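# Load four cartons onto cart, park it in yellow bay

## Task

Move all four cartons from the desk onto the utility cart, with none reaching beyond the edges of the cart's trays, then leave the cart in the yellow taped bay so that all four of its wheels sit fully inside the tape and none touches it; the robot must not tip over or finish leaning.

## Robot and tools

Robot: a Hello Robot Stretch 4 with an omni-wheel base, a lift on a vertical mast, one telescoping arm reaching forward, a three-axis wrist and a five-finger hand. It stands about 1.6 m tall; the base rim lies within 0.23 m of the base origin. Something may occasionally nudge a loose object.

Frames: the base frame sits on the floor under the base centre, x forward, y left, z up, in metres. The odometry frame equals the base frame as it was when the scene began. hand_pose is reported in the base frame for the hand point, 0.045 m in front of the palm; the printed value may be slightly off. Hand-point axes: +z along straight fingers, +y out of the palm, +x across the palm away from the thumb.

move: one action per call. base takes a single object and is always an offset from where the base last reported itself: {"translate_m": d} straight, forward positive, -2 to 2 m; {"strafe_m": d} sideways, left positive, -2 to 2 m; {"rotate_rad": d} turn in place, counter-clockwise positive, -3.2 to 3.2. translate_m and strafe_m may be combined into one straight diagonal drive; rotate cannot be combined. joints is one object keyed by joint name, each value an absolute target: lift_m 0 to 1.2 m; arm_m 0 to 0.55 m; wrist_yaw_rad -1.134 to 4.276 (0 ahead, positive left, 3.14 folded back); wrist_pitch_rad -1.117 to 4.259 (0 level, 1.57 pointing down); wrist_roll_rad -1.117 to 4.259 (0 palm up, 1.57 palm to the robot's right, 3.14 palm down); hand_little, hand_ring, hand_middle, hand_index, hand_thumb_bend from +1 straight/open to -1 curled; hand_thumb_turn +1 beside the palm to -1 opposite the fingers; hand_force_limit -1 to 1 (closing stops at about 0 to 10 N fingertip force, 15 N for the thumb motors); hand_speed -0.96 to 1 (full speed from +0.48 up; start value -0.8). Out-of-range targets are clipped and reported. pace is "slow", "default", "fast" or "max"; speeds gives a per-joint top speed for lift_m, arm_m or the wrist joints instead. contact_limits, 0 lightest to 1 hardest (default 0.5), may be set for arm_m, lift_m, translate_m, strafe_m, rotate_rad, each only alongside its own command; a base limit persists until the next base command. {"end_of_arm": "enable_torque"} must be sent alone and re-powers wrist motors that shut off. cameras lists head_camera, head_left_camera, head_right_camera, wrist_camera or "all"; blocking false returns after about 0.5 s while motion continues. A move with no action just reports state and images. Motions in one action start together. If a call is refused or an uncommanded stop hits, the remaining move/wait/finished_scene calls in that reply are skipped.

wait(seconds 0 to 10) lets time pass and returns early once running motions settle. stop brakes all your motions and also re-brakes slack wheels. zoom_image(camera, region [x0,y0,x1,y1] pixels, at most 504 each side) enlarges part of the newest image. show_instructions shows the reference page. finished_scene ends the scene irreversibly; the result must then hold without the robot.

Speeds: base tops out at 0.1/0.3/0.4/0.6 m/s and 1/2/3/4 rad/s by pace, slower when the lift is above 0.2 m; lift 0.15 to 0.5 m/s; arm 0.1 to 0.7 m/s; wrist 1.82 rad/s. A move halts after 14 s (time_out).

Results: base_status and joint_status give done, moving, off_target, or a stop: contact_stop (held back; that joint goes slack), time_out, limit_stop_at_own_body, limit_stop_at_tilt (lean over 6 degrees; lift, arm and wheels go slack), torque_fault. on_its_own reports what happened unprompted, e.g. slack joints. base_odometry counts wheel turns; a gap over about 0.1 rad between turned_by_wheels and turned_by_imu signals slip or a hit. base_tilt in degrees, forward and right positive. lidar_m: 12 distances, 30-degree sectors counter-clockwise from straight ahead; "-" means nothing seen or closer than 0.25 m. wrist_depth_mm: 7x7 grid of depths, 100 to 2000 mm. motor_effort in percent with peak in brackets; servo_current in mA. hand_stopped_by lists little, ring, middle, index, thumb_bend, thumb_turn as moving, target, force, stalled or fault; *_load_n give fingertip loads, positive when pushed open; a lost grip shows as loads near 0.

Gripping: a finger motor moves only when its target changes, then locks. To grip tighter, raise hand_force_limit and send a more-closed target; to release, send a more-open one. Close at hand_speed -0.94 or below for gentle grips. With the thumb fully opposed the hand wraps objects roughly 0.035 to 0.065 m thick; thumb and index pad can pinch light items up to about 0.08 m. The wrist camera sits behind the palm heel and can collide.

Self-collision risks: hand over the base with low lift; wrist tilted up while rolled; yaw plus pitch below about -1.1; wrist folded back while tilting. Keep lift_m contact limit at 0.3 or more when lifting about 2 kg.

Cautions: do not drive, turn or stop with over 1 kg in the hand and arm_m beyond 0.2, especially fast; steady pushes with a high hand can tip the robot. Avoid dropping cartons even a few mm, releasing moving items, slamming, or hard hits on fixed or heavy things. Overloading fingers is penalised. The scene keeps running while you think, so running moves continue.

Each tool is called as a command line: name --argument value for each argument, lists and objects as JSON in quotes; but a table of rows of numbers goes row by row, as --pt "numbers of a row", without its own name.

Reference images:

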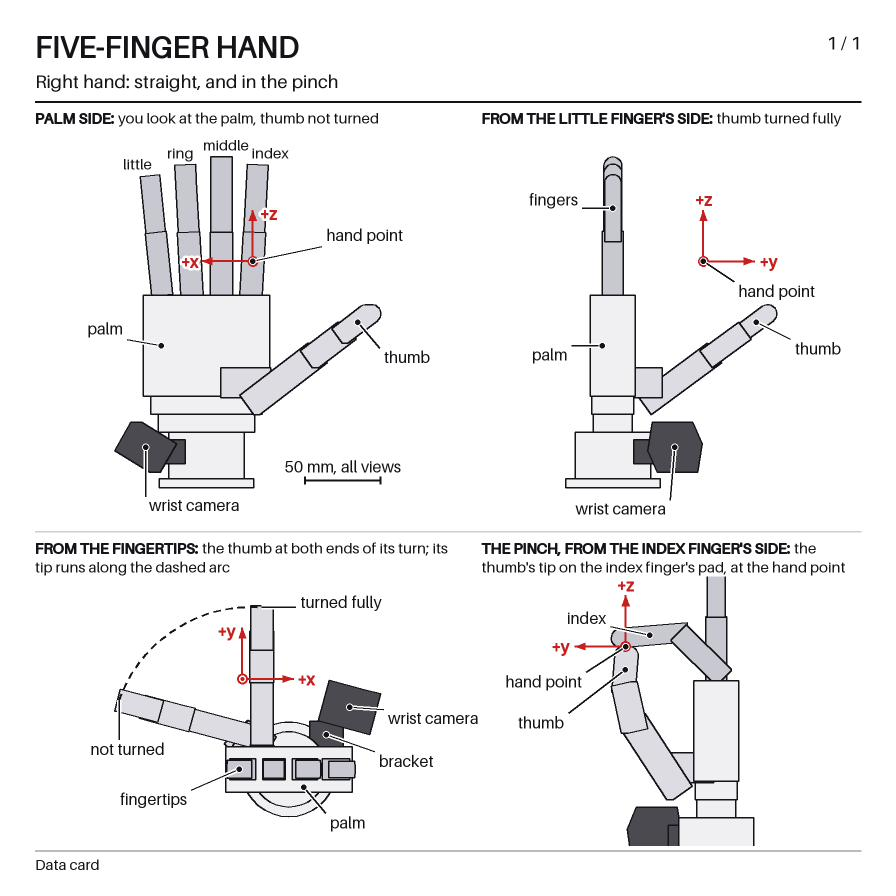

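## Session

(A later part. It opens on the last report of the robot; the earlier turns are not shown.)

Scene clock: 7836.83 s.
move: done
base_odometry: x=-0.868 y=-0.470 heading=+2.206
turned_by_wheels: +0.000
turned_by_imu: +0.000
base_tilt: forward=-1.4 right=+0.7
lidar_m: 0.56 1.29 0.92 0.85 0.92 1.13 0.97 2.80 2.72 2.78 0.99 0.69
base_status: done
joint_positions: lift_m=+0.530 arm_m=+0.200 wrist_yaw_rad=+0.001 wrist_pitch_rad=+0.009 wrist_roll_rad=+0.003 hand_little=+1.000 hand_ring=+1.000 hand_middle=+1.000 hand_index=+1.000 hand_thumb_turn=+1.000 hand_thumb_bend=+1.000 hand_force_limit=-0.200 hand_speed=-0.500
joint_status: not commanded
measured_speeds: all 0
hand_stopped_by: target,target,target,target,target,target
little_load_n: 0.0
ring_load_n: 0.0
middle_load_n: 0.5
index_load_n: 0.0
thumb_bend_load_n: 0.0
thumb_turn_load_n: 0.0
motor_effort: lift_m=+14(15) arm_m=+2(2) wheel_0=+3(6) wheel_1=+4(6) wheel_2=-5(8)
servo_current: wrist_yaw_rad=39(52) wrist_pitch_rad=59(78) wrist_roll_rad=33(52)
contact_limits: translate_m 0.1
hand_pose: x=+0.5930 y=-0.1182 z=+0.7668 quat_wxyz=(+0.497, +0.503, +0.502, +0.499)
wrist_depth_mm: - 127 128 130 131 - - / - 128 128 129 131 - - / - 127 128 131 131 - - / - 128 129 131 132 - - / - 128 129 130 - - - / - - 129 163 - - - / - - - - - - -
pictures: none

move --base '{"translate_m": 0.002}' --pace "slow" --contact_limits '{"translate_m": 0.1}'

move --base '{"translate_m": 0.002}' --pace "slow" --contact_limits '{"translate_m": 0.1}' --cameras '["wrist_camera", "head_camera"]'

Scene clock: 7843.30 s.
move: done
base_odometry: x=-0.869 y=-0.469 heading=+2.206
turned_by_wheels: +0.000
turned_by_imu: -0.001
base_tilt: forward=-1.5 right=+0.7
lidar_m: 0.55 1.29 0.93 0.85 0.92 1.12 0.99 2.83 2.73 2.78 0.99 0.68
base_status: done
joint_positions: lift_m=+0.530 arm_m=+0.200 wrist_yaw_rad=+0.001 wrist_pitch_rad=+0.009 wrist_roll_rad=+0.003 hand_little=+1.000 hand_ring=+1.000 hand_middle=+1.000 hand_index=+1.000 hand_thumb_turn=+1.000 hand_thumb_bend=+1.000 hand_force_limit=-0.200 hand_speed=-0.500
joint_status: not commanded
measured_speeds: all 0
hand_stopped_by: target,target,target,target,target,target
little_load_n: 0.0
ring_load_n: 0.0
middle_load_n: 0.0
index_load_n: 0.0
thumb_bend_load_n: 0.0
thumb_turn_load_n: 0.0
motor_effort: lift_m=+15(15) arm_m=+2(2) wheel_0=+4(5) wheel_1=+4(6) wheel_2=-4(8)
servo_current: wrist_yaw_rad=46(59) wrist_pitch_rad=52(78) wrist_roll_rad=46(52)
contact_limits: translate_m 0.1
hand_pose: x=+0.5930 y=-0.1182 z=+0.7668 quat_wxyz=(+0.497, +0.503, +0.502, +0.499)
wrist_depth_mm: - 125 126 128 130 - - / - 126 127 128 130 - - / - 126 127 129 130 - - / - 126 127 129 130 - - / - 126 127 128 - - - / - - 128 163 - - - / - - - - - - -
pictures: none

Scene clock: 7843.83 s.
move: done
base_odometry: x=-0.870 y=-0.468 heading=+2.206
turned_by_wheels: +0.000
turned_by_imu: +0.001
base_tilt: forward=-1.5 right=+0.7
lidar_m: 0.55 1.30 0.92 0.86 0.92 1.13 1.00 2.81 2.72 2.80 0.98 0.68
base_status: done
joint_positions: lift_m=+0.530 arm_m=+0.200 wrist_yaw_rad=+0.001 wrist_pitch_rad=+0.009 wrist_roll_rad=+0.003 hand_little=+1.000 hand_ring=+1.000 hand_middle=+1.000 hand_index=+1.000 hand_thumb_turn=+1.000 hand_thumb_bend=+1.000 hand_force_limit=-0.200 hand_speed=-0.500
joint_status: not commanded
measured_speeds: all 0
hand_stopped_by: target,target,target,target,target,target
little_load_n: 0.0
ring_load_n: 0.0
middle_load_n: 0.5
index_load_n: 0.0
thumb_bend_load_n: 0.0
thumb_turn_load_n: 0.0
motor_effort: lift_m=+14(15) arm_m=+2(2) wheel_0=+4(6) wheel_1=+4(7) wheel_2=-5(9)
servo_current: wrist_yaw_rad=59(59) wrist_pitch_rad=52(65) wrist_roll_rad=39(52)
contact_limits: translate_m 0.1
hand_pose: x=+0.5930 y=-0.1182 z=+0.7668 quat_wxyz=(+0.497, +0.503, +0.502, +0.499)
wrist_depth_mm: - 124 125 126 128 - - / - 124 125 126 128 - - / - 124 125 127 128 - - / - 124 125 128 129 - - / - 125 126 127 - - - / - - 126 163 - - - / - - - - - - -
pictures: head_camera, wrist_camera

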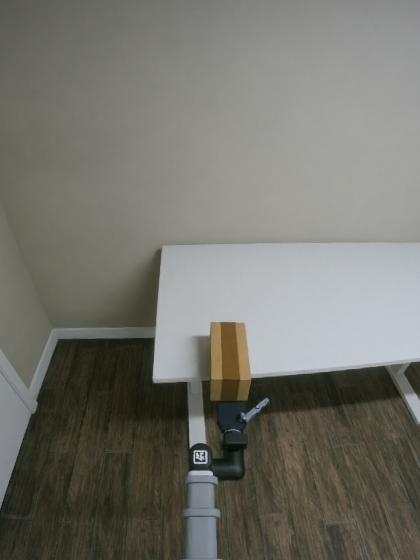

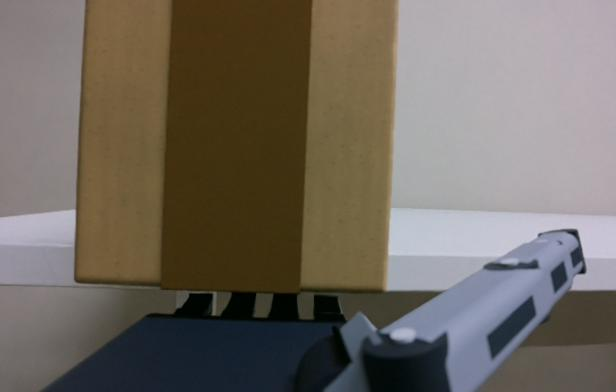

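move --base '{"translate_m": 0.002}' --pace "slow" --contact_limits '{"translate_m": 0.1}'

move --base '{"translate_m": 0.002}' --pace "slow" --contact_limits '{"translate_m": 0.1}' --cameras '["wrist_camera"]'

Scene clock: 7850.57 s.
move: done
base_odometry: x=-0.871 y=-0.466 heading=+2.206
turned_by_wheels: +0.000
turned_by_imu: +0.000
base_tilt: forward=-1.5 right=+0.7
lidar_m: 0.55 1.28 0.91 0.86 0.91 1.12 0.99 2.81 2.72 2.80 1.00 0.69
base_status: done
joint_positions: lift_m=+0.530 arm_m=+0.200 wrist_yaw_rad=+0.001 wrist_pitch_rad=+0.009 wrist_roll_rad=+0.002 hand_little=+1.000 hand_ring=+1.000 hand_middle=+1.000 hand_index=+1.000 hand_thumb_turn=+1.000 hand_thumb_bend=+1.000 hand_force_limit=-0.200 hand_speed=-0.500
joint_status: not commanded
measured_speeds: all 0
hand_stopped_by: target,target,target,target,target,target
little_load_n: 0.0
ring_load_n: 0.5
middle_load_n: 0.0
index_load_n: 0.0
thumb_bend_load_n: 0.0
thumb_turn_load_n: 0.0
motor_effort: lift_m=+15(15) arm_m=+2(2) wheel_0=+4(5) wheel_1=+4(8) wheel_2=-4(9)
servo_current: wrist_yaw_rad=52(52) wrist_pitch_rad=59(65) wrist_roll_rad=52(52)
contact_limits: translate_m 0.1
hand_pose: x=+0.5930 y=-0.1182 z=+0.7668 quat_wxyz=(+0.497, +0.503, +0.502, +0.498)
wrist_depth_mm: - 122 123 124 126 - - / - 122 123 124 126 - - / - 123 124 125 126 - - / - 122 124 125 127 - - / - 123 124 125 - - - / - 123 124 162 - - - / - - - - - - -
pictures: none

Scene clock: 7851.10 s.
move: done
base_odometry: x=-0.872 y=-0.465 heading=+2.207
turned_by_wheels: +0.000
turned_by_imu: +0.001
base_tilt: forward=-1.5 right=+0.7
lidar_m: 0.53 1.31 0.93 0.86 0.92 1.12 1.00 2.83 2.72 2.84 0.98 0.67
base_status: done
joint_positions: lift_m=+0.530 arm_m=+0.200 wrist_yaw_rad=+0.000 wrist_pitch_rad=+0.009 wrist_roll_rad=+0.002 hand_little=+1.000 hand_ring=+1.000 hand_middle=+1.000 hand_index=+1.000 hand_thumb_turn=+1.000 hand_thumb_bend=+1.000 hand_force_limit=-0.200 hand_speed=-0.500
joint_status: not commanded
measured_speeds: all 0
hand_stopped_by: target,target,target,target,target,target
little_load_n: 0.0
ring_load_n: 0.0
middle_load_n: 0.0
index_load_n: 0.0
thumb_bend_load_n: 0.0
thumb_turn_load_n: 0.0
motor_effort: lift_m=+15(15) arm_m=+2(2) wheel_0=+4(7) wheel_1=+4(7) wheel_2=-4(7)
servo_current: wrist_yaw_rad=46(52) wrist_pitch_rad=72(72) wrist_roll_rad=26(59)
contact_limits: translate_m 0.1
hand_pose: x=+0.5929 y=-0.1183 z=+0.7667 quat_wxyz=(+0.497, +0.503, +0.502, +0.498)
wrist_depth_mm: - 120 121 122 124 - - / - 121 121 122 124 - - / - 121 121 122 124 - - / - 120 122 123 124 - - / - 121 122 123 125 - - / - - 123 134 - - - / - - - - - - -

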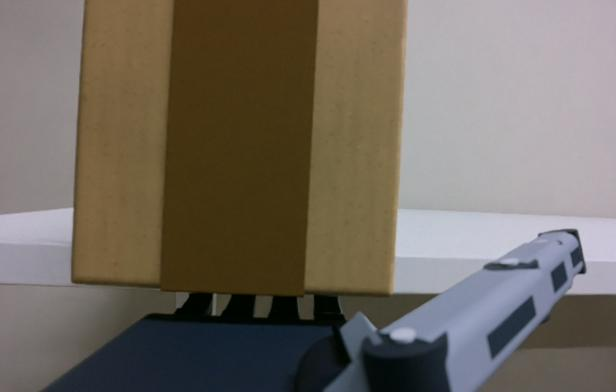

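move --base '{"translate_m": 0.002}' --pace "slow" --contact_limits '{"translate_m": 0.1}'

Scene clock: 7862.67 s.
move: done
base_odometry: x=-0.873 y=-0.463 heading=+2.207
turned_by_wheels: +0.000
turned_by_imu: -0.001
base_tilt: forward=-1.4 right=+0.8
lidar_m: 0.54 1.28 0.92 0.85 0.92 1.13 1.00 2.81 2.72 2.86 0.97 0.67
base_status: done
joint_positions: lift_m=+0.530 arm_m=+0.200 wrist_yaw_rad=+0.000 wrist_pitch_rad=+0.009 wrist_roll_rad=+0.002 hand_little=+1.000 hand_ring=+1.000 hand_middle=+1.000 hand_index=+1.000 hand_thumb_turn=+1.000 hand_thumb_bend=+1.000 hand_force_limit=-0.200 hand_speed=-0.500
joint_status: not commanded
measured_speeds: all 0
hand_stopped_by: target,target,target,target,target,target
little_load_n: 0.0
ring_load_n: 1.0
middle_load_n: 0.0
index_load_n: 0.0
thumb_bend_load_n: 0.0
thumb_turn_load_n: 0.0
motor_effort: lift_m=+15(15) arm_m=+2(2) wheel_0=+4(8) wheel_1=+4(7) wheel_2=-3(8)
servo_current: wrist_yaw_rad=46(52) wrist_pitch_rad=46(72) wrist_roll_rad=46(52)
contact_limits: translate_m 0.1
hand_pose: x=+0.5929 y=-0.1183 z=+0.7667 quat_wxyz=(+0.497, +0.503, +0.502, +0.498)
wrist_depth_mm: - 118 119 120 122 - - / - 119 119 121 122 - - / - 119 119 121 - - - / 118 119 120 121 123 - - / 118 119 120 121 123 - - / - - 121 123 - - - / - - - - - - -
pictures: none

move --cameras '["wrist_camera", "head_camera", "head_left_camera", "head_right_camera"]'

zoom_image --camera "wrist_camera" --region '[140, 260, 400, 340]'

zoom_image --camera "head_camera" --region '[170, 300, 290, 460]'

Scene clock: 7882.80 s.
base_odometry: x=-0.873 y=-0.463 heading=+2.207
turned_by_wheels: +0.000
turned_by_imu: -0.001
base_tilt: forward=-1.5 right=+0.8
lidar_m: 0.55 1.27 0.92 0.87 0.92 1.13 0.99 2.83 2.73 2.84 0.97 0.68
base_status: done
joint_positions: lift_m=+0.530 arm_m=+0.200 wrist_yaw_rad=+0.000 wrist_pitch_rad=+0.009 wrist_roll_rad=+0.002 hand_little=+1.000 hand_ring=+1.000 hand_middle=+1.000 hand_index=+1.000 hand_thumb_turn=+1.000 hand_thumb_bend=+1.000 hand_force_limit=-0.200 hand_speed=-0.500
joint_status: not commanded
measured_speeds: all 0
hand_stopped_by: target,target,target,target,target,target
little_load_n: 0.0
ring_load_n: 0.5
middle_load_n: 0.0
index_load_n: 0.0
thumb_bend_load_n: 0.0
thumb_turn_load_n: 0.0
motor_effort: lift_m=+15(15) arm_m=+2(2) wheel_0=+4(8) wheel_1=+4(7) wheel_2=-3(8)
servo_current: wrist_yaw_rad=46(52) wrist_pitch_rad=52(72) wrist_roll_rad=26(52)
contact_limits: translate_m 0.1
hand_pose: x=+0.5929 y=-0.1183 z=+0.7667 quat_wxyz=(+0.497, +0.503, +0.502, +0.498) (m; base frame)
wrist_depth_mm: - 118 119 121 122 - - / - 119 119 121 122 - - / - 119 119 121 - - - / 118 119 120 121 123 - - / 118 120 120 121 123 - - / - - 121 123 - - - / - - - - - - -
pictures: head_camera, head_left_camera, head_right_camera, wrist_camera

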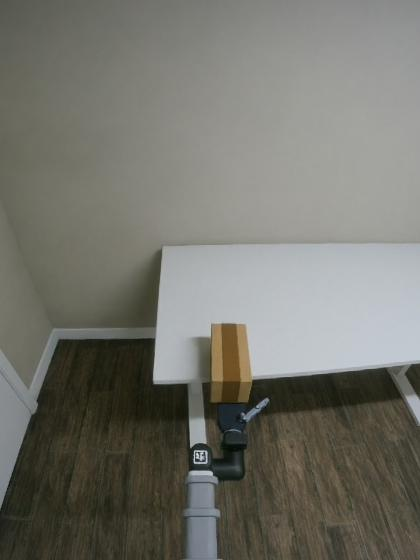

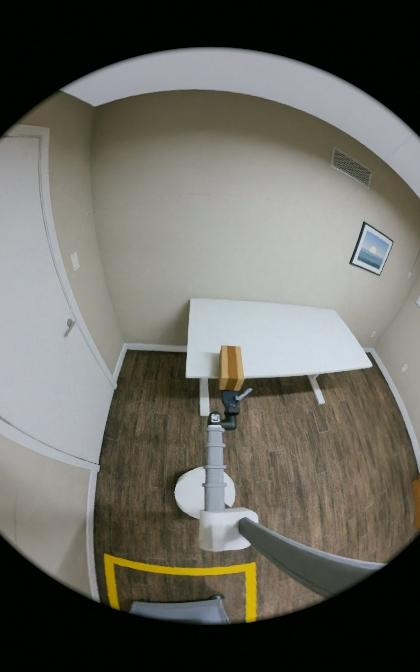

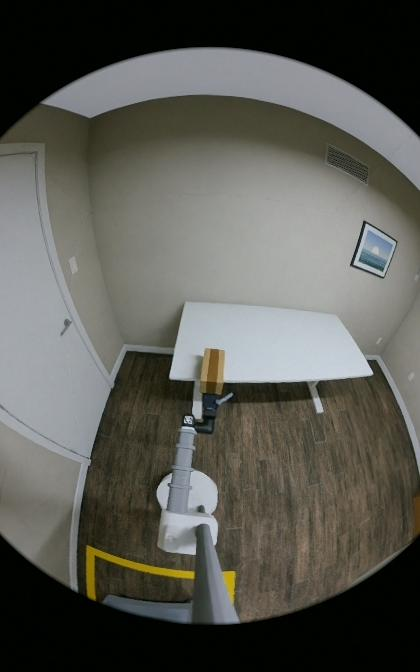

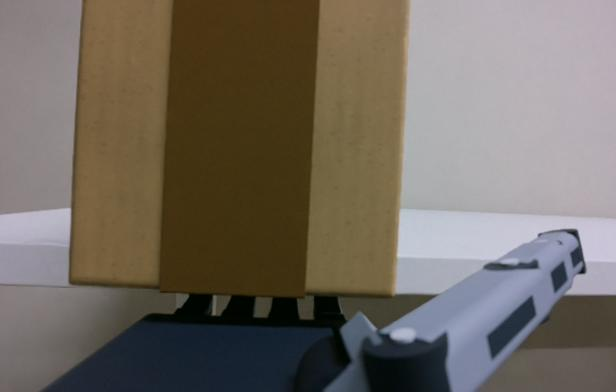

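Scaled by 1.938.

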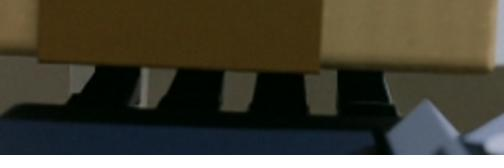

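Scaled by 3.150 from the camera's image (finer frame: 600x800).

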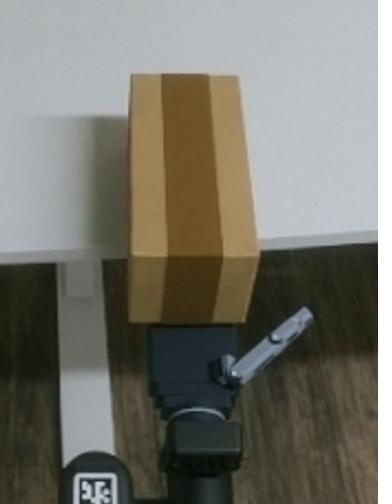

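move --base '{"translate_m": -0.008}' --pace "slow" --contact_limits '{"translate_m": 0.2}' --cameras '["wrist_camera"]'

Scene clock: 7920.80 s.
move: done
base_odometry: x=-0.868 y=-0.469 heading=+2.207
turned_by_wheels: +0.000
turned_by_imu: -0.003
base_tilt: forward=-1.5 right=+0.7
lidar_m: 0.56 1.29 0.92 0.85 0.90 1.13 0.99 2.80 2.72 2.80 0.99 0.69
base_status: done
joint_positions: lift_m=+0.530 arm_m=+0.200 wrist_yaw_rad=+0.000 wrist_pitch_rad=+0.009 wrist_roll_rad=+0.002 hand_little=+1.000 hand_ring=+1.000 hand_middle=+1.000 hand_index=+1.000 hand_thumb_turn=+1.000 hand_thumb_bend=+1.000 hand_force_limit=-0.200 hand_speed=-0.500
joint_status: not commanded
measured_speeds: all 0
hand_stopped_by: target,target,target,target,target,target
little_load_n: 0.0
ring_load_n: 0.0
middle_load_n: 0.5
index_load_n: 0.0
thumb_bend_load_n: 0.0
thumb_turn_load_n: 0.0
motor_effort: lift_m=+15(15) arm_m=+1(2) wheel_0=-4(5) wheel_1=-3(6) wheel_2=+3(10)
servo_current: wrist_yaw_rad=52(52) wrist_pitch_rad=78(78) wrist_roll_rad=46(52)
contact_limits: translate_m 0.2
hand_pose: x=+0.5929 y=-0.1183 z=+0.7667 quat_wxyz=(+0.497, +0.503, +0.502, +0.498)
wrist_depth_mm: - 126 127 128 130 - - / - 126 127 128 130 - - / - 127 128 129 131 - - / - 127 128 129 131 - - / - 127 128 129 - - - / - - 129 162 - - - / - - - - - - -

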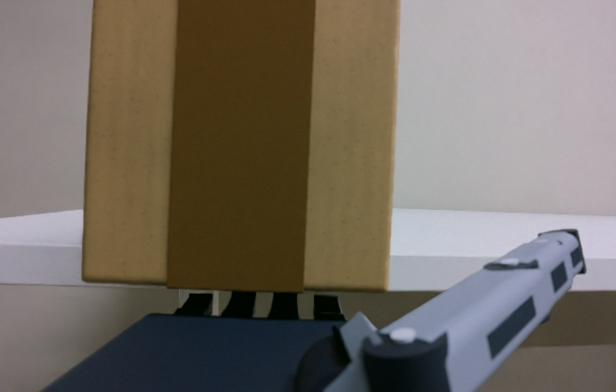

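move --base '{"translate_m": 0.002}' --pace "slow" --contact_limits '{"translate_m": 0.2}'

move --joints '{"lift_m": 0.505}' --speeds '{"lift_m": 0.05}' --contact_limits '{"lift_m": 0.2}'

move --joints '{"wrist_pitch_rad": -0.13}' --speeds '{"wrist_pitch_rad": 0.1}' --cameras '["wrist_camera"]'

Scene clock: 7939.67 s.
move: done
base_odometry: x=-0.869 y=-0.468 heading=+2.207
turned_by_wheels: +0.000
turned_by_imu: -0.001
base_tilt: forward=-1.5 right=+0.8
lidar_m: 0.56 1.26 0.91 0.85 0.92 1.12 0.98 2.82 2.71 2.76 0.99 0.69
base_status: done
joint_positions: lift_m=+0.530 arm_m=+0.200 wrist_yaw_rad=+0.000 wrist_pitch_rad=+0.009 wrist_roll_rad=+0.002 hand_little=+1.000 hand_ring=+1.000 hand_middle=+1.000 hand_index=+1.000 hand_thumb_turn=+1.000 hand_thumb_bend=+1.000 hand_force_limit=-0.200 hand_speed=-0.500
joint_status: not commanded
measured_speeds: all 0
hand_stopped_by: target,target,target,target,target,target
little_load_n: 0.0
ring_load_n: 0.0
middle_load_n: 0.5
index_load_n: 0.0
thumb_bend_load_n: 0.0
thumb_turn_load_n: 0.0
motor_effort: lift_m=+15(16) arm_m=+1(2) wheel_0=+4(4) wheel_1=+4(6) wheel_2=-5(7)
servo_current: wrist_yaw_rad=46(52) wrist_pitch_rad=65(78) wrist_roll_rad=39(59)
contact_limits: translate_m 0.2
hand_pose: x=+0.5929 y=-0.1183 z=+0.7667 quat_wxyz=(+0.497, +0.503, +0.502, +0.498)
wrist_depth_mm: - 124 125 126 128 - - / - 125 125 126 128 - - / - 124 125 127 128 - - / - 125 126 128 129 - - / - 125 126 127 - - - / - - 127 163 - - - / - - - - - - -
pictures: none

Scene clock: 7940.60 s.
move: done
base_odometry: x=-0.869 y=-0.468 heading=+2.207
turned_by_wheels: +0.000
turned_by_imu: +0.000
base_tilt: forward=-1.4 right=+0.7
lidar_m: 0.56 1.30 0.92 0.86 0.92 1.12 0.99 2.82 2.74 2.78 1.00 0.69
base_status: not commanded
joint_positions: lift_m=+0.505 arm_m=+0.200 wrist_yaw_rad=+0.000 wrist_pitch_rad=+0.009 wrist_roll_rad=+0.002 hand_little=+1.000 hand_ring=+1.000 hand_middle=+1.000 hand_index=+1.000 hand_thumb_turn=+1.000 hand_thumb_bend=+1.000 hand_force_limit=-0.200 hand_speed=-0.500
joint_status: all done
measured_speeds: all 0
hand_stopped_by: target,target,target,target,target,target
little_load_n: 0.0
ring_load_n: 0.0
middle_load_n: 0.0
index_load_n: 0.0
thumb_bend_load_n: 0.0
thumb_turn_load_n: 0.0
motor_effort: lift_m=+14(16) arm_m=+1(2) wheel_0=+4(4) wheel_1=+4(5) wheel_2=-5(5)
servo_current: wrist_yaw_rad=39(52) wrist_pitch_rad=59(72) wrist_roll_rad=33(59)
contact_limits: lift_m 0.2; translate_m 0.2
hand_pose: x=+0.5929 y=-0.1183 z=+0.7418 quat_wxyz=(+0.497, +0.503, +0.502, +0.498)
wrist_depth_mm: - 124 125 126 129 - - / - 125 126 127 128 - - / - 124 125 127 129 - - / - 125 126 128 129 - - / - - - - - - - / - - 130 163 - - - / - - - - - - -
pictures: none

Scene clock: 7942.23 s.
move: off_target
base_odometry: x=-0.869 y=-0.468 heading=+2.207
turned_by_wheels: +0.000
turned_by_imu: -0.001
base_tilt: forward=-1.5 right=+0.7
lidar_m: 0.55 1.28 0.93 0.86 0.92 1.14 1.00 2.81 2.72 2.80 0.99 0.67
base_status: not commanded
joint_positions: lift_m=+0.505 arm_m=+0.200 wrist_yaw_rad=+0.000 wrist_pitch_rad=-0.098 wrist_roll_rad=+0.002 hand_little=+1.000 hand_ring=+1.000 hand_middle=+1.000 hand_index=+1.000 hand_thumb_turn=+1.000 hand_thumb_bend=+1.000 hand_force_limit=-0.200 hand_speed=-0.500
joint_status: wrist_pitch_rad off_target (ended at -0.098, target -0.130)
measured_speeds: all 0
hand_stopped_by: target,target,target,target,target,target
little_load_n: 0.0
ring_load_n: 0.0
middle_load_n: 1.5
index_load_n: 0.0
thumb_bend_load_n: 0.0
thumb_turn_load_n: 0.0
on_its_own: wrist_pitch_rad is at rest, and its servo_current (221 mA) is outside its rest range (0 to 130 mA)
motor_effort: lift_m=+18(18) arm_m=+1(2) wheel_0=+4(4) wheel_1=+3(4) wheel_2=-4(5)
servo_current: wrist_yaw_rad=52(52) wrist_pitch_rad=221(241) wrist_roll_rad=26(59)
contact_limits: lift_m 0.2; translate_m 0.2
hand_pose: x=+0.5855 y=-0.1183 z=+0.7648 quat_wxyz=(+0.523, +0.475, +0.475, +0.524)
wrist_depth_mm: - 135 137 138 140 - - / - 134 135 137 138 - - / - 132 133 135 - - - / - - 132 133 135 - - / - - 130 131 - - - / - - 130 163 - - - / - - - - - - -

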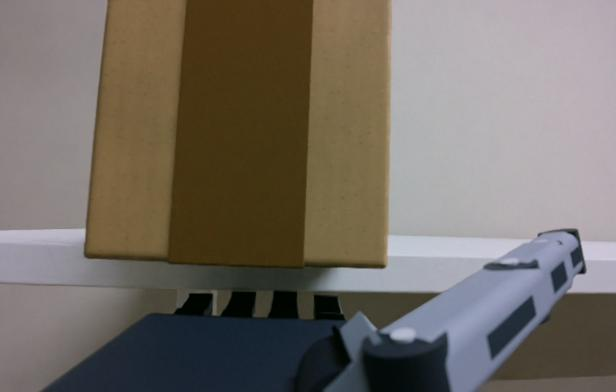

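move --joints '{"wrist_pitch_rad": 0.0}' --speeds '{"wrist_pitch_rad": 0.1}'

move --base '{"translate_m": -0.009}' --pace "slow" --contact_limits '{"translate_m": 0.2}'

move --joints '{"lift_m": 0.536}' --speeds '{"lift_m": 0.05}' --contact_limits '{"lift_m": 0.15}' --cameras '["wrist_camera"]'

Scene clock: 7992.70 s.
move: done
base_odometry: x=-0.869 y=-0.468 heading=+2.207
turned_by_wheels: +0.000
turned_by_imu: -0.002
base_tilt: forward=-1.5 right=+0.7
lidar_m: 0.54 1.28 0.92 0.87 0.92 1.13 0.98 2.80 2.72 2.79 0.99 0.67
base_status: not commanded
joint_positions: lift_m=+0.505 arm_m=+0.200 wrist_yaw_rad=+0.000 wrist_pitch_rad=+0.001 wrist_roll_rad=+0.002 hand_little=+1.000 hand_ring=+1.000 hand_middle=+1.000 hand_index=+1.000 hand_thumb_turn=+1.000 hand_thumb_bend=+1.000 hand_force_limit=-0.200 hand_speed=-0.500
joint_status: all done
measured_speeds: all 0
hand_stopped_by: target,target,target,target,target,target
little_load_n: 0.0
ring_load_n: 0.0
middle_load_n: 0.0
index_load_n: 0.0
thumb_bend_load_n: 0.0
thumb_turn_load_n: 0.0
motor_effort: lift_m=+18(18) arm_m=+1(1) wheel_0=+4(4) wheel_1=+3(4) wheel_2=-5(5)
servo_current: wrist_yaw_rad=52(52) wrist_pitch_rad=46(241) wrist_roll_rad=39(52)
contact_limits: lift_m 0.2; translate_m 0.2
hand_pose: x=+0.5925 y=-0.1183 z=+0.7432 quat_wxyz=(+0.499, +0.501, +0.500, +0.500)
wrist_depth_mm: - 125 126 128 129 - - / - 125 126 127 129 - - / - 125 126 128 129 - - / - 125 126 128 129 - - / - - - - - - - / - - 130 163 - - - / - - - - - - -
pictures: none

Scene clock: 7993.60 s.
move: done
base_odometry: x=-0.864 y=-0.475 heading=+2.207
turned_by_wheels: +0.000
turned_by_imu: -0.001
base_tilt: forward=-1.5 right=+0.7
lidar_m: 0.56 1.29 0.93 0.85 0.92 1.13 0.99 2.83 2.72 2.80 1.02 0.68
base_status: done
joint_positions: lift_m=+0.505 arm_m=+0.200 wrist_yaw_rad=+0.000 wrist_pitch_rad=+0.001 wrist_roll_rad=+0.002 hand_little=+1.000 hand_ring=+1.000 hand_middle=+1.000 hand_index=+1.000 hand_thumb_turn=+1.000 hand_thumb_bend=+1.000 hand_force_limit=-0.200 hand_speed=-0.500
joint_status: not commanded
measured_speeds: all 0
hand_stopped_by: target,target,target,target,target,target
little_load_n: 0.0
ring_load_n: 0.0
middle_load_n: 0.0
index_load_n: 0.0
thumb_bend_load_n: 0.0
thumb_turn_load_n: 0.0
motor_effort: lift_m=+18(18) arm_m=+1(1) wheel_0=-5(7) wheel_1=-4(6) wheel_2=+5(8)
servo_current: wrist_yaw_rad=39(52) wrist_pitch_rad=46(59) wrist_roll_rad=26(52)
contact_limits: lift_m 0.2; translate_m 0.2
hand_pose: x=+0.5925 y=-0.1183 z=+0.7432 quat_wxyz=(+0.499, +0.501, +0.500, +0.500)
wrist_depth_mm: - 133 134 136 137 - - / - 134 135 135 137 - - / - 133 134 136 - - - / - 134 134 136 137 - - / - - - - - - - / - - 130 163 - - - / - - - - - - -
pictures: none

Scene clock: 7994.67 s.
move: done
base_odometry: x=-0.864 y=-0.475 heading=+2.207
turned_by_wheels: +0.000
turned_by_imu: +0.000
base_tilt: forward=-1.5 right=+0.7
lidar_m: 0.55 1.27 0.91 0.86 0.92 1.13 0.99 2.79 2.70 2.77 1.00 0.69
base_status: not commanded
joint_positions: lift_m=+0.536 arm_m=+0.200 wrist_yaw_rad=+0.000 wrist_pitch_rad=+0.002 wrist_roll_rad=+0.002 hand_little=+1.000 hand_ring=+1.000 hand_middle=+1.000 hand_index=+1.000 hand_thumb_turn=+1.000 hand_thumb_bend=+1.000 hand_force_limit=-0.200 hand_speed=-0.500
joint_status: all done
measured_speeds: all 0
hand_stopped_by: target,target,target,target,target,target
little_load_n: 0.0
ring_load_n: 0.0
middle_load_n: 0.0
index_load_n: 0.0
thumb_bend_load_n: 0.0
thumb_turn_load_n: 0.0
motor_effort: lift_m=+26(29) arm_m=+1(1) wheel_0=-5(5) wheel_1=-5(5) wheel_2=+6(6)
servo_current: wrist_yaw_rad=46(52) wrist_pitch_rad=39(72) wrist_roll_rad=26(59)
contact_limits: lift_m 0.15; translate_m 0.2
hand_pose: x=+0.5925 y=-0.1183 z=+0.7735 quat_wxyz=(+0.499, +0.501, +0.500, +0.500)
wrist_depth_mm: - 133 134 135 137 - - / - 133 134 135 138 - - / - 133 134 136 - - - / - 134 134 136 137 - - / - 134 134 136 137 - - / - 133 134 137 - - - / - - - - - - -

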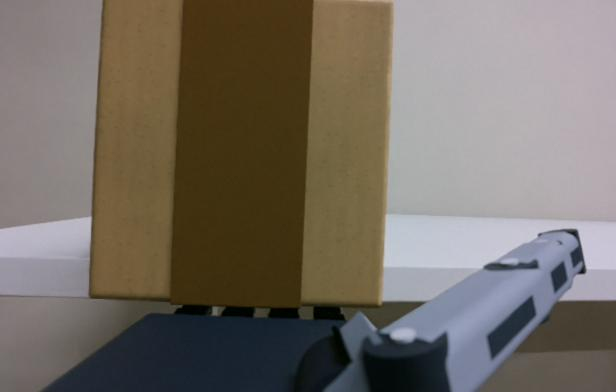

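move --base '{"translate_m": 0.003}' --pace "slow" --contact_limits '{"translate_m": 0.1}'

move --base '{"translate_m": 0.002}' --pace "slow" --contact_limits '{"translate_m": 0.1}'

move --base '{"translate_m": 0.002}' --pace "slow" --contact_limits '{"translate_m": 0.1}'

Scene clock: 8008.57 s.
move: done
base_odometry: x=-0.866 y=-0.473 heading=+2.207
turned_by_wheels: +0.000
turned_by_imu: +0.000
base_tilt: forward=-1.5 right=+0.7
lidar_m: 0.56 1.29 0.92 0.85 0.90 1.12 0.99 2.81 2.71 2.79 1.02 0.69
base_status: done
joint_positions: lift_m=+0.536 arm_m=+0.200 wrist_yaw_rad=+0.000 wrist_pitch_rad=+0.002 wrist_roll_rad=+0.002 hand_little=+1.000 hand_ring=+1.000 hand_middle=+1.000 hand_index=+1.000 hand_thumb_turn=+1.000 hand_thumb_bend=+1.000 hand_force_limit=-0.200 hand_speed=-0.500
joint_status: not commanded
measured_speeds: all 0
hand_stopped_by: target,target,target,target,target,target
little_load_n: 0.0
ring_load_n: 0.0
middle_load_n: 0.0
index_load_n: 0.0
thumb_bend_load_n: 0.0
thumb_turn_load_n: 0.0
motor_effort: lift_m=+26(27) arm_m=+1(1) wheel_0=+4(4) wheel_1=+4(5) wheel_2=-2(6)
servo_current: wrist_yaw_rad=52(52) wrist_pitch_rad=59(65) wrist_roll_rad=39(52)
contact_limits: lift_m 0.15; translate_m 0.1
hand_pose: x=+0.5925 y=-0.1183 z=+0.7735 quat_wxyz=(+0.499, +0.501, +0.500, +0.500)
wrist_depth_mm: - 132 133 134 136 - - / - 132 133 134 136 - - / - 132 133 135 - - - / - - 133 135 136 - - / - - 133 135 136 - - / - 132 133 135 136 - - / - - - - - - -
pictures: none

Scene clock: 8009.13 s.
move: done
base_odometry: x=-0.867 y=-0.471 heading=+2.208
turned_by_wheels: +0.000
turned_by_imu: +0.000
base_tilt: forward=-1.5 right=+0.7
lidar_m: 0.55 1.27 0.92 0.85 0.91 1.11 0.99 2.80 2.72 2.78 1.00 0.70
base_status: done
joint_positions: lift_m=+0.536 arm_m=+0.200 wrist_yaw_rad=+0.000 wrist_pitch_rad=+0.002 wrist_roll_rad=+0.002 hand_little=+1.000 hand_ring=+1.000 hand_middle=+1.000 hand_index=+1.000 hand_thumb_turn=+1.000 hand_thumb_bend=+1.000 hand_force_limit=-0.200 hand_speed=-0.500
joint_status: not commanded
measured_speeds: all 0
hand_stopped_by: target,target,target,target,target,target
little_load_n: 0.0
ring_load_n: 0.0
middle_load_n: 0.0
index_load_n: 0.0
thumb_bend_load_n: 0.0
thumb_turn_load_n: 0.0
motor_effort: lift_m=+26(26) arm_m=+1(1) wheel_0=+5(5) wheel_1=+4(6) wheel_2=-6(7)
servo_current: wrist_yaw_rad=52(52) wrist_pitch_rad=52(72) wrist_roll_rad=39(52)
contact_limits: lift_m 0.15; translate_m 0.1
hand_pose: x=+0.5924 y=-0.1185 z=+0.7735 quat_wxyz=(+0.499, +0.501, +0.500, +0.500)
wrist_depth_mm: - 131 132 133 135 - - / - 131 132 134 135 - - / - 131 132 134 - - - / - - 132 134 135 - - / - 132 132 135 136 - - / - 131 132 135 136 - - / - - - - - - -
pictures: none

Scene clock: 8009.67 s.
move: done
base_odometry: x=-0.868 y=-0.470 heading=+2.208
turned_by_wheels: +0.000
turned_by_imu: +0.000
base_tilt: forward=-1.5 right=+0.7
lidar_m: 0.56 1.26 0.91 0.86 0.91 1.11 0.98 2.81 2.71 2.79 0.99 0.69
base_status: done
joint_positions: lift_m=+0.536 arm_m=+0.200 wrist_yaw_rad=-0.003 wrist_pitch_rad=+0.002 wrist_roll_rad=+0.002 hand_little=+1.000 hand_ring=+1.000 hand_middle=+1.000 hand_index=+1.000 hand_thumb_turn=+1.000 hand_thumb_bend=+1.000 hand_force_limit=-0.200 hand_speed=-0.500
joint_status: not commanded
measured_speeds: all 0
hand_stopped_by: target,target,target,target,target,target
little_load_n: 0.5
ring_load_n: 0.0
middle_load_n: 0.0
index_load_n: 0.0
thumb_bend_load_n: 0.0
thumb_turn_load_n: 0.0
motor_effort: lift_m=+26(26) arm_m=+4(4) wheel_0=+10(10) wheel_1=+8(9) wheel_2=-14(14)
servo_current: wrist_yaw_rad=46(59) wrist_pitch_rad=52(65) wrist_roll_rad=39(59)
contact_limits: lift_m 0.15; translate_m 0.1
hand_pose: x=+0.5920 y=-0.1191 z=+0.7735 quat_wxyz=(+0.500, +0.502, +0.499, +0.499)
wrist_depth_mm: - 130 131 132 135 - - / - 131 132 133 135 - - / - 130 132 133 - - - / - - 132 134 135 - - / - 131 132 134 135 - - / - 130 132 135 135 - - / - - - - - - -
pictures: none

move --base '{"translate_m": -0.002}' --pace "slow" --cameras '["wrist_camera"]'

zoom_image --camera "wrist_camera" --region '[20, 220, 160, 320]'

zoom_image --camera "wrist_camera" --region '[340, 220, 480, 320]'

Scene clock: 8056.87 s.
move: done
base_odometry: x=-0.867 y=-0.472 heading=+2.208
turned_by_wheels: +0.000
turned_by_imu: -0.002
base_tilt: forward=-1.5 right=+0.8
lidar_m: 0.56 1.30 0.93 0.86 0.92 1.10 0.98 2.81 2.72 2.77 1.00 0.69
base_status: done
joint_positions: lift_m=+0.536 arm_m=+0.200 wrist_yaw_rad=-0.002 wrist_pitch_rad=+0.002 wrist_roll_rad=+0.002 hand_little=+1.000 hand_ring=+1.000 hand_middle=+1.000 hand_index=+1.000 hand_thumb_turn=+1.000 hand_thumb_bend=+1.000 hand_force_limit=-0.200 hand_speed=-0.500
joint_status: not commanded
measured_speeds: all 0
hand_stopped_by: target,target,target,target,target,target
little_load_n: 0.0
ring_load_n: 0.0
middle_load_n: 0.0
index_load_n: 0.0
thumb_bend_load_n: 0.0
thumb_turn_load_n: 0.0
motor_effort: lift_m=+26(26) arm_m=+4(4) wheel_0=-4(8) wheel_1=-4(8) wheel_2=+4(14)
servo_current: wrist_yaw_rad=46(52) wrist_pitch_rad=52(52) wrist_roll_rad=46(46)
contact_limits: lift_m 0.15
hand_pose: x=+0.5921 y=-0.1189 z=+0.7735 quat_wxyz=(+0.500, +0.502, +0.499, +0.500)
wrist_depth_mm: - 131 132 134 136 - - / - 132 132 134 136 - - / - 131 132 135 - - - / - - 132 135 136 - - / - 132 132 135 136 - - / - 131 132 134 136 - - / - - - - - - -

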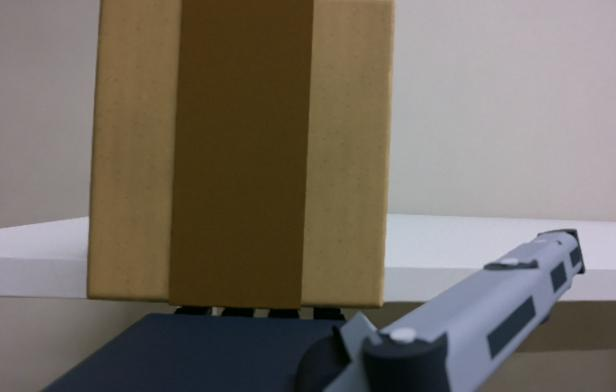

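Scaled by 3.600.

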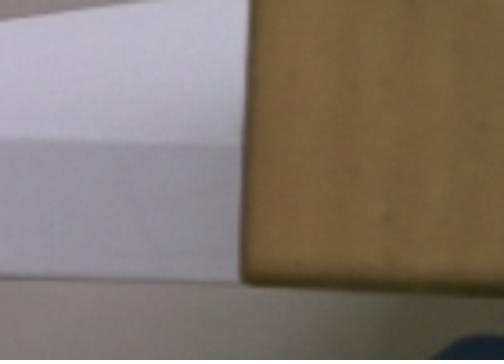

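Scaled by 3.600.

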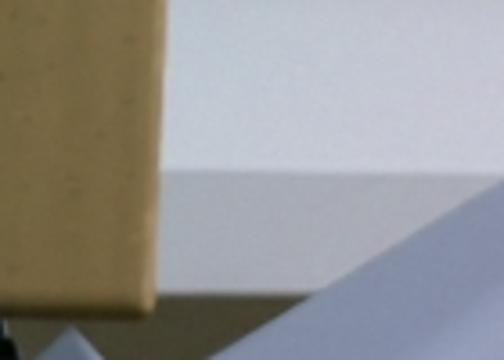

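move --base '{"translate_m": -0.236}' --pace "slow"

move --joints '{"wrist_pitch_rad": 1.571, "wrist_roll_rad": 3.142, "lift_m": 1.0, "wrist_yaw_rad": 0.0}'

move --base '{"rotate_rad": -0.003}' --pace "slow"

move --base '{"translate_m": 0.308, "strafe_m": -0.01}' --joints '{"arm_m": 0.55}' --cameras '["wrist_camera", "head_camera"]'

Scene clock: 8104.20 s.
move: done
base_odometry: x=-0.727 y=-0.661 heading=+2.207
turned_by_wheels: +0.000
turned_by_imu: -0.003
base_tilt: forward=-1.5 right=+0.7
lidar_m: 0.79 1.26 0.89 0.87 0.91 0.87 0.74 2.57 2.74 2.67 1.36 0.94
base_status: done
joint_positions: lift_m=+0.536 arm_m=+0.200 wrist_yaw_rad=-0.001 wrist_pitch_rad=+0.002 wrist_roll_rad=+0.002 hand_little=+1.000 hand_ring=+1.000 hand_middle=+1.000 hand_index=+1.000 hand_thumb_turn=+1.000 hand_thumb_bend=+1.000 hand_force_limit=-0.200 hand_speed=-0.500
joint_status: not commanded
measured_speeds: all 0
hand_stopped_by: target,target,target,target,target,target
little_load_n: 0.5
ring_load_n: 0.0
middle_load_n: 0.0
index_load_n: 0.0
thumb_bend_load_n: 0.0
thumb_turn_load_n: 0.0
motor_effort: lift_m=+26(26) arm_m=+4(4) wheel_0=-5(7) wheel_1=-4(8) wheel_2=+5(10)
servo_current: wrist_yaw_rad=46(59) wrist_pitch_rad=33(72) wrist_roll_rad=39(72)
contact_limits: lift_m 0.15
hand_pose: x=+0.5922 y=-0.1187 z=+0.7735 quat_wxyz=(+0.499, +0.501, +0.500, +0.500)
wrist_depth_mm: - - - - - - - / - - - - - - - / - - 364 368 - - - / - - 364 368 - - - / - - - - - - - / - - 130 163 - - - / - - - - - - -
pictures: none

Scene clock: 8107.03 s.
move: done
base_odometry: x=-0.727 y=-0.661 heading=+2.207
turned_by_wheels: +0.000
turned_by_imu: -0.001
base_tilt: forward=-1.5 right=+0.7
lidar_m: 0.78 1.27 0.89 0.88 0.90 0.87 0.76 2.57 2.72 2.67 1.36 0.93
base_status: not commanded
joint_positions: lift_m=+0.999 arm_m=+0.200 wrist_yaw_rad=-0.001 wrist_pitch_rad=+1.569 wrist_roll_rad=+3.140 hand_little=+1.000 hand_ring=+1.000 hand_middle=+1.000 hand_index=+1.000 hand_thumb_turn=+1.000 hand_thumb_bend=+1.000 hand_force_limit=-0.200 hand_speed=-0.500
joint_status: all done
measured_speeds: all 0
hand_stopped_by: target,target,target,target,target,target
little_load_n: 0.0
ring_load_n: 0.0
middle_load_n: 0.0
index_load_n: 0.0
thumb_bend_load_n: 0.0
thumb_turn_load_n: 0.0
motor_effort: lift_m=+26(31) arm_m=+4(4) wheel_0=-5(6) wheel_1=-4(4) wheel_2=+5(5)
servo_current: wrist_yaw_rad=59(78) wrist_pitch_rad=59(78) wrist_roll_rad=39(91)
hand_pose: x=+0.3109 y=-0.0566 z=+0.9562 quat_wxyz=(-0.001, +0.707, -0.707, +0.001)
wrist_depth_mm: 1078 1098 1118 917 1138 1138 1160 / 1118 1098 1118 904 931 1182 1160 / 1078 1098 1118 917 1138 1138 1138 / 1078 1078 1098 1118 1138 1138 1138 / 1078 1098 1118 1118 1118 1138 - / 1078 1060 184 187 1118 - - / 1060 - - - - - -
pictures: none

Scene clock: 8107.43 s.
move: done
base_odometry: x=-0.727 y=-0.661 heading=+2.205
turned_by_wheels: -0.002
turned_by_imu: -0.001
base_tilt: forward=-1.5 right=+0.7
lidar_m: 0.79 1.25 0.91 0.88 0.91 0.86 0.76 2.57 2.74 2.67 1.36 0.95
base_status: done
joint_positions: lift_m=+0.999 arm_m=+0.200 wrist_yaw_rad=-0.001 wrist_pitch_rad=+1.569 wrist_roll_rad=+3.140 hand_little=+1.000 hand_ring=+1.000 hand_middle=+1.000 hand_index=+1.000 hand_thumb_turn=+1.000 hand_thumb_bend=+1.000 hand_force_limit=-0.200 hand_speed=-0.500
joint_status: not commanded
measured_speeds: all 0
hand_stopped_by: target,target,target,target,target,target
little_load_n: 0.0
ring_load_n: 0.0
middle_load_n: 0.0
index_load_n: 0.0
thumb_bend_load_n: 0.0
thumb_turn_load_n: 0.0
motor_effort: lift_m=+26(27) arm_m=+4(4) wheel_0=+4(4) wheel_1=+4(4) wheel_2=+4(5)
servo_current: wrist_yaw_rad=46(52) wrist_pitch_rad=33(59) wrist_roll_rad=59(59)
hand_pose: x=+0.3109 y=-0.0566 z=+0.9562 quat_wxyz=(-0.001, +0.707, -0.707, +0.001)
wrist_depth_mm: 1078 1098 1138 917 1138 1160 1160 / 1118 1118 1118 917 917 1160 1182 / 1098 1118 1098 904 1118 1160 1160 / 1098 1078 1098 1098 1138 1138 1160 / 1078 1078 1078 1098 1118 1118 - / 1060 1078 184 186 1098 - - / 1042 - - - - - -
pictures: none

Scene clock: 8109.93 s.
move: done
base_odometry: x=-0.901 y=-0.407 heading=+2.206
turned_by_wheels: +0.000
turned_by_imu: +0.001
base_tilt: forward=-1.5 right=+0.7
lidar_m: 0.48 0.58 0.93 0.87 0.92 1.21 1.06 2.88 2.73 2.85 0.89 0.61
base_status: done
joint_positions: lift_m=+1.000 arm_m=+0.549 wrist_yaw_rad=-0.001 wrist_pitch_rad=+1.569 wrist_roll_rad=+3.140 hand_little=+1.000 hand_ring=+1.000 hand_middle=+1.000 hand_index=+1.000 hand_thumb_turn=+1.000 hand_thumb_bend=+1.000 hand_force_limit=-0.200 hand_speed=-0.500
joint_status: all done
measured_speeds: all 0
hand_stopped_by: target,target,target,target,target,target
little_load_n: 0.0
ring_load_n: 0.0
middle_load_n: 0.0
index_load_n: 0.0
thumb_bend_load_n: 0.0
thumb_turn_load_n: 0.0
motor_effort: lift_m=+26(27) arm_m=+4(6) wheel_0=+4(10) wheel_1=+4(8) wheel_2=-3(13)
servo_current: wrist_yaw_rad=52(59) wrist_pitch_rad=26(78) wrist_roll_rad=33(59)
hand_pose: x=+0.6602 y=-0.0567 z=+0.9562 quat_wxyz=(-0.001, +0.707, -0.707, +0.001)
wrist_depth_mm: 1078 1118 1098 279 1160 1160 1160 / 1078 1098 1118 276 1138 1160 1205 / 1098 1078 274 274 1138 1138 1138 / - - 271 272 - 1160 1160 / - - 268 271 - - - / - - 130 163 - - - / - - - - - - -
pictures: head_camera, wrist_camera

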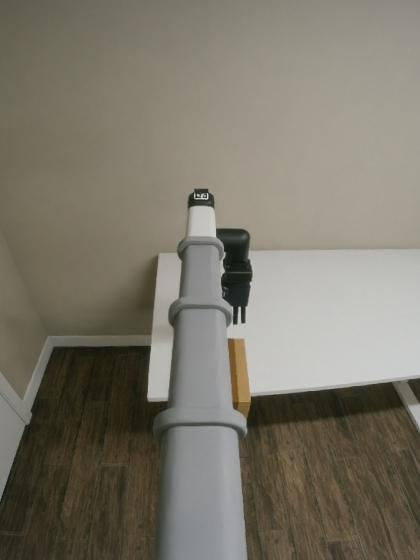

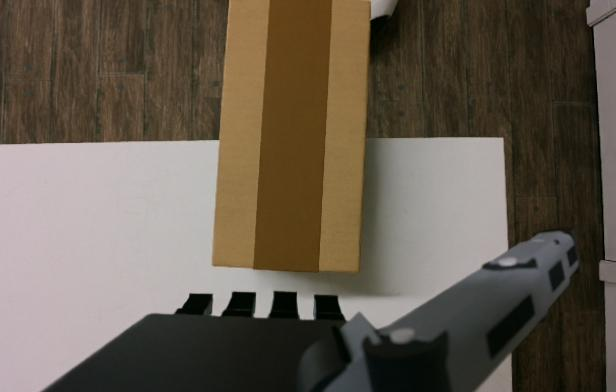

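move --joints '{"lift_m": 0.868}' --speeds '{"lift_m": 0.15}' --contact_limits '{"lift_m": 0.2}' --cameras '["wrist_camera"]'

Scene clock: 8129.53 s.
move: done
base_odometry: x=-0.901 y=-0.407 heading=+2.206
turned_by_wheels: +0.000
turned_by_imu: -0.002
base_tilt: forward=-1.5 right=+0.7
lidar_m: 0.49 0.58 0.93 0.87 0.94 1.22 1.05 2.89 2.72 2.85 0.90 0.61
base_status: not commanded
joint_positions: lift_m=+0.869 arm_m=+0.549 wrist_yaw_rad=-0.001 wrist_pitch_rad=+1.569 wrist_roll_rad=+3.140 hand_little=+1.000 hand_ring=+1.000 hand_middle=+1.000 hand_index=+1.000 hand_thumb_turn=+1.000 hand_thumb_bend=+1.000 hand_force_limit=-0.200 hand_speed=-0.500
joint_status: all done
measured_speeds: all 0
hand_stopped_by: target,target,target,target,target,target
little_load_n: 0.0
ring_load_n: 0.0
middle_load_n: 0.0
index_load_n: 0.0
thumb_bend_load_n: 0.0
thumb_turn_load_n: 0.0
motor_effort: lift_m=+14(26) arm_m=+4(4) wheel_0=+4(4) wheel_1=+4(4) wheel_2=-2(2)
servo_current: wrist_yaw_rad=52(52) wrist_pitch_rad=39(72) wrist_roll_rad=33(65)
contact_limits: lift_m 0.2
hand_pose: x=+0.6602 y=-0.0567 z=+0.8252 quat_wxyz=(-0.001, +0.707, -0.707, +0.001)
wrist_depth_mm: 960 976 143 144 146 1025 1042 / 960 976 142 143 145 1025 1025 / - - 141 142 144 - - / - - 140 141 143 - - / - 138 139 140 142 - - / - - 138 139 141 - - / - - - - - - -

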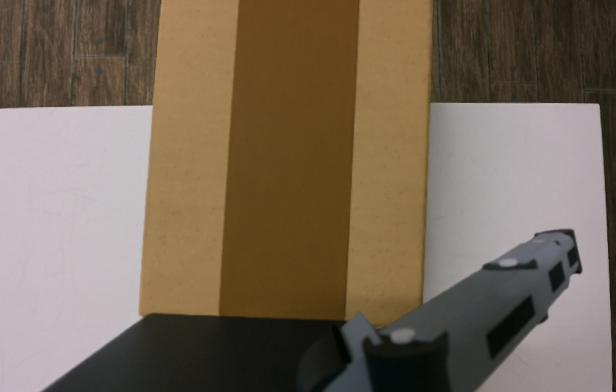

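move --base '{"translate_m": -0.010}' --pace "slow" --contact_limits '{"translate_m": 0.3}' --cameras '["wrist_camera"]'

Scene clock: 8141.37 s.
move: done
base_odometry: x=-0.895 y=-0.415 heading=+2.205
turned_by_wheels: +0.000
turned_by_imu: -0.003
base_tilt: forward=-1.5 right=+0.7
lidar_m: 0.49 1.34 0.94 0.87 0.93 1.19 1.05 2.88 2.71 2.86 0.91 0.63
base_status: done
joint_positions: lift_m=+0.869 arm_m=+0.549 wrist_yaw_rad=+0.000 wrist_pitch_rad=+1.569 wrist_roll_rad=+3.140 hand_little=+1.000 hand_ring=+1.000 hand_middle=+1.000 hand_index=+1.000 hand_thumb_turn=+1.000 hand_thumb_bend=+1.000 hand_force_limit=-0.200 hand_speed=-0.500
joint_status: not commanded
measured_speeds: all 0
hand_stopped_by: target,target,target,target,target,target
little_load_n: 0.0
ring_load_n: 0.5
middle_load_n: 0.0
index_load_n: 0.0
thumb_bend_load_n: 0.0
thumb_turn_load_n: 0.0
motor_effort: lift_m=+14(14) arm_m=-1(4) wheel_0=-5(7) wheel_1=-6(6) wheel_2=+7(8)
servo_current: wrist_yaw_rad=39(52) wrist_pitch_rad=33(52) wrist_roll_rad=46(65)
contact_limits: lift_m 0.2; translate_m 0.3
hand_pose: x=+0.6604 y=-0.0567 z=+0.8252 quat_wxyz=(-0.001, +0.708, -0.707, +0.001)
wrist_depth_mm: 960 960 144 145 147 1042 1042 / 960 976 142 144 146 1025 1042 / - - 141 142 144 - - / - - 140 141 143 - - / - 139 139 140 142 - - / - - 138 139 141 - - / - - - - - - -

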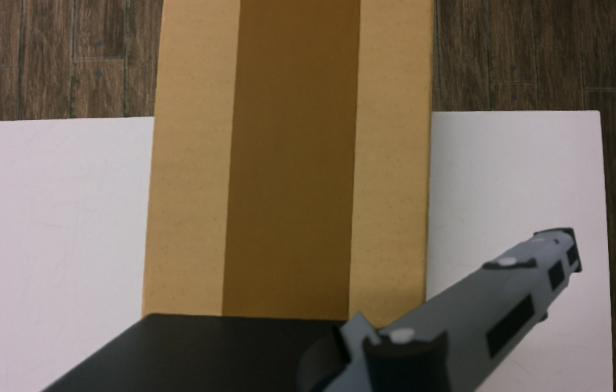

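move --base '{"translate_m": -0.003}' --pace "slow" --contact_limits '{"translate_m": 0.3}' --cameras '["wrist_camera"]'

Scene clock: 8149.93 s.
move: done
base_odometry: x=-0.894 y=-0.417 heading=+2.205
turned_by_wheels: +0.000
turned_by_imu: -0.002
base_tilt: forward=-1.5 right=+0.7
lidar_m: 0.49 1.35 0.94 0.87 0.93 1.19 1.04 2.89 2.72 2.86 0.91 0.63
base_status: done
joint_positions: lift_m=+0.869 arm_m=+0.549 wrist_yaw_rad=+0.000 wrist_pitch_rad=+1.568 wrist_roll_rad=+3.140 hand_little=+1.000 hand_ring=+1.000 hand_middle=+1.000 hand_index=+1.000 hand_thumb_turn=+1.000 hand_thumb_bend=+1.000 hand_force_limit=-0.200 hand_speed=-0.500
joint_status: not commanded
measured_speeds: all 0
hand_stopped_by: target,target,target,target,target,target
little_load_n: 0.0
ring_load_n: 0.0
middle_load_n: 0.5
index_load_n: 0.0
thumb_bend_load_n: 0.0
thumb_turn_load_n: 0.0
motor_effort: lift_m=+14(14) arm_m=-3(3) wheel_0=-5(7) wheel_1=-6(7) wheel_2=+5(11)
servo_current: wrist_yaw_rad=46(52) wrist_pitch_rad=52(59) wrist_roll_rad=26(59)
contact_limits: lift_m 0.2; translate_m 0.3
hand_pose: x=+0.6605 y=-0.0567 z=+0.8251 quat_wxyz=(-0.001, +0.708, -0.707, +0.001)
wrist_depth_mm: 960 991 144 145 146 1008 1025 / 976 976 142 144 145 1025 1008 / - - 141 143 144 - - / - - 140 141 143 - - / - 138 139 140 142 - - / - - 138 139 142 - - / - - - - - - -

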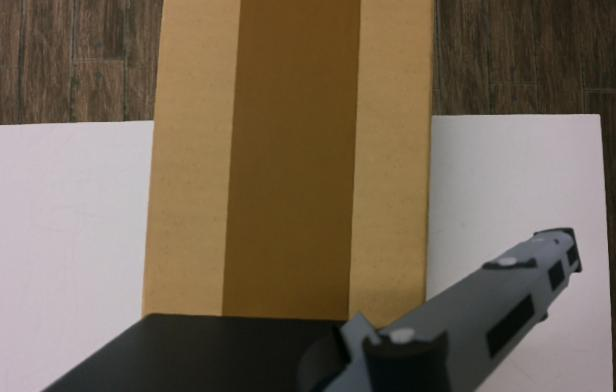

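move --joints '{"lift_m": 1.0}' --cameras '["wrist_camera"]'

Scene clock: 8154.97 s.
move: done
base_odometry: x=-0.894 y=-0.417 heading=+2.205
turned_by_wheels: +0.000
turned_by_imu: -0.002
base_tilt: forward=-1.4 right=+0.7
lidar_m: 0.49 1.35 0.91 0.88 0.93 1.19 1.05 2.87 2.71 2.85 0.93 0.64
base_status: not commanded
joint_positions: lift_m=+1.000 arm_m=+0.549 wrist_yaw_rad=+0.000 wrist_pitch_rad=+1.569 wrist_roll_rad=+3.140 hand_little=+1.000 hand_ring=+1.000 hand_middle=+1.000 hand_index=+1.000 hand_thumb_turn=+1.000 hand_thumb_bend=+1.000 hand_force_limit=-0.200 hand_speed=-0.500
joint_status: all done
measured_speeds: all 0
hand_stopped_by: target,target,target,target,target,target
little_load_n: 0.0
ring_load_n: 0.0
middle_load_n: 0.0
index_load_n: 0.0
thumb_bend_load_n: 0.0
thumb_turn_load_n: 0.0
motor_effort: lift_m=+26(29) arm_m=-3(3) wheel_0=-5(5) wheel_1=-5(6) wheel_2=+4(5)
servo_current: wrist_yaw_rad=46(59) wrist_pitch_rad=20(65) wrist_roll_rad=52(59)
contact_limits: translate_m 0.3
hand_pose: x=+0.6604 y=-0.0567 z=+0.9562 quat_wxyz=(-0.001, +0.708, -0.707, +0.001)
wrist_depth_mm: 1098 1098 1118 279 1160 1160 1182 / 1078 1098 1098 277 1160 1182 1182 / 1078 1098 273 274 1160 1138 1138 / - - 270 272 - 1160 1160 / - - 267 271 - - - / - - 130 163 - - - / - - - - - - -

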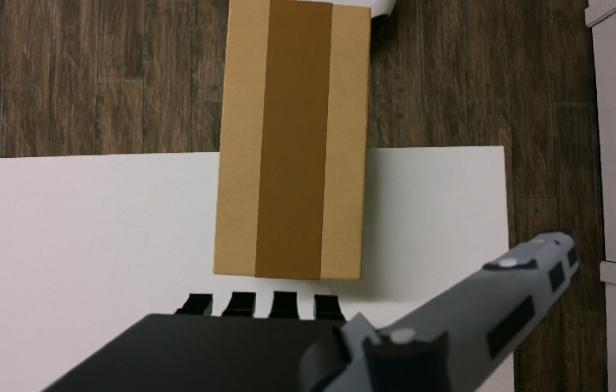

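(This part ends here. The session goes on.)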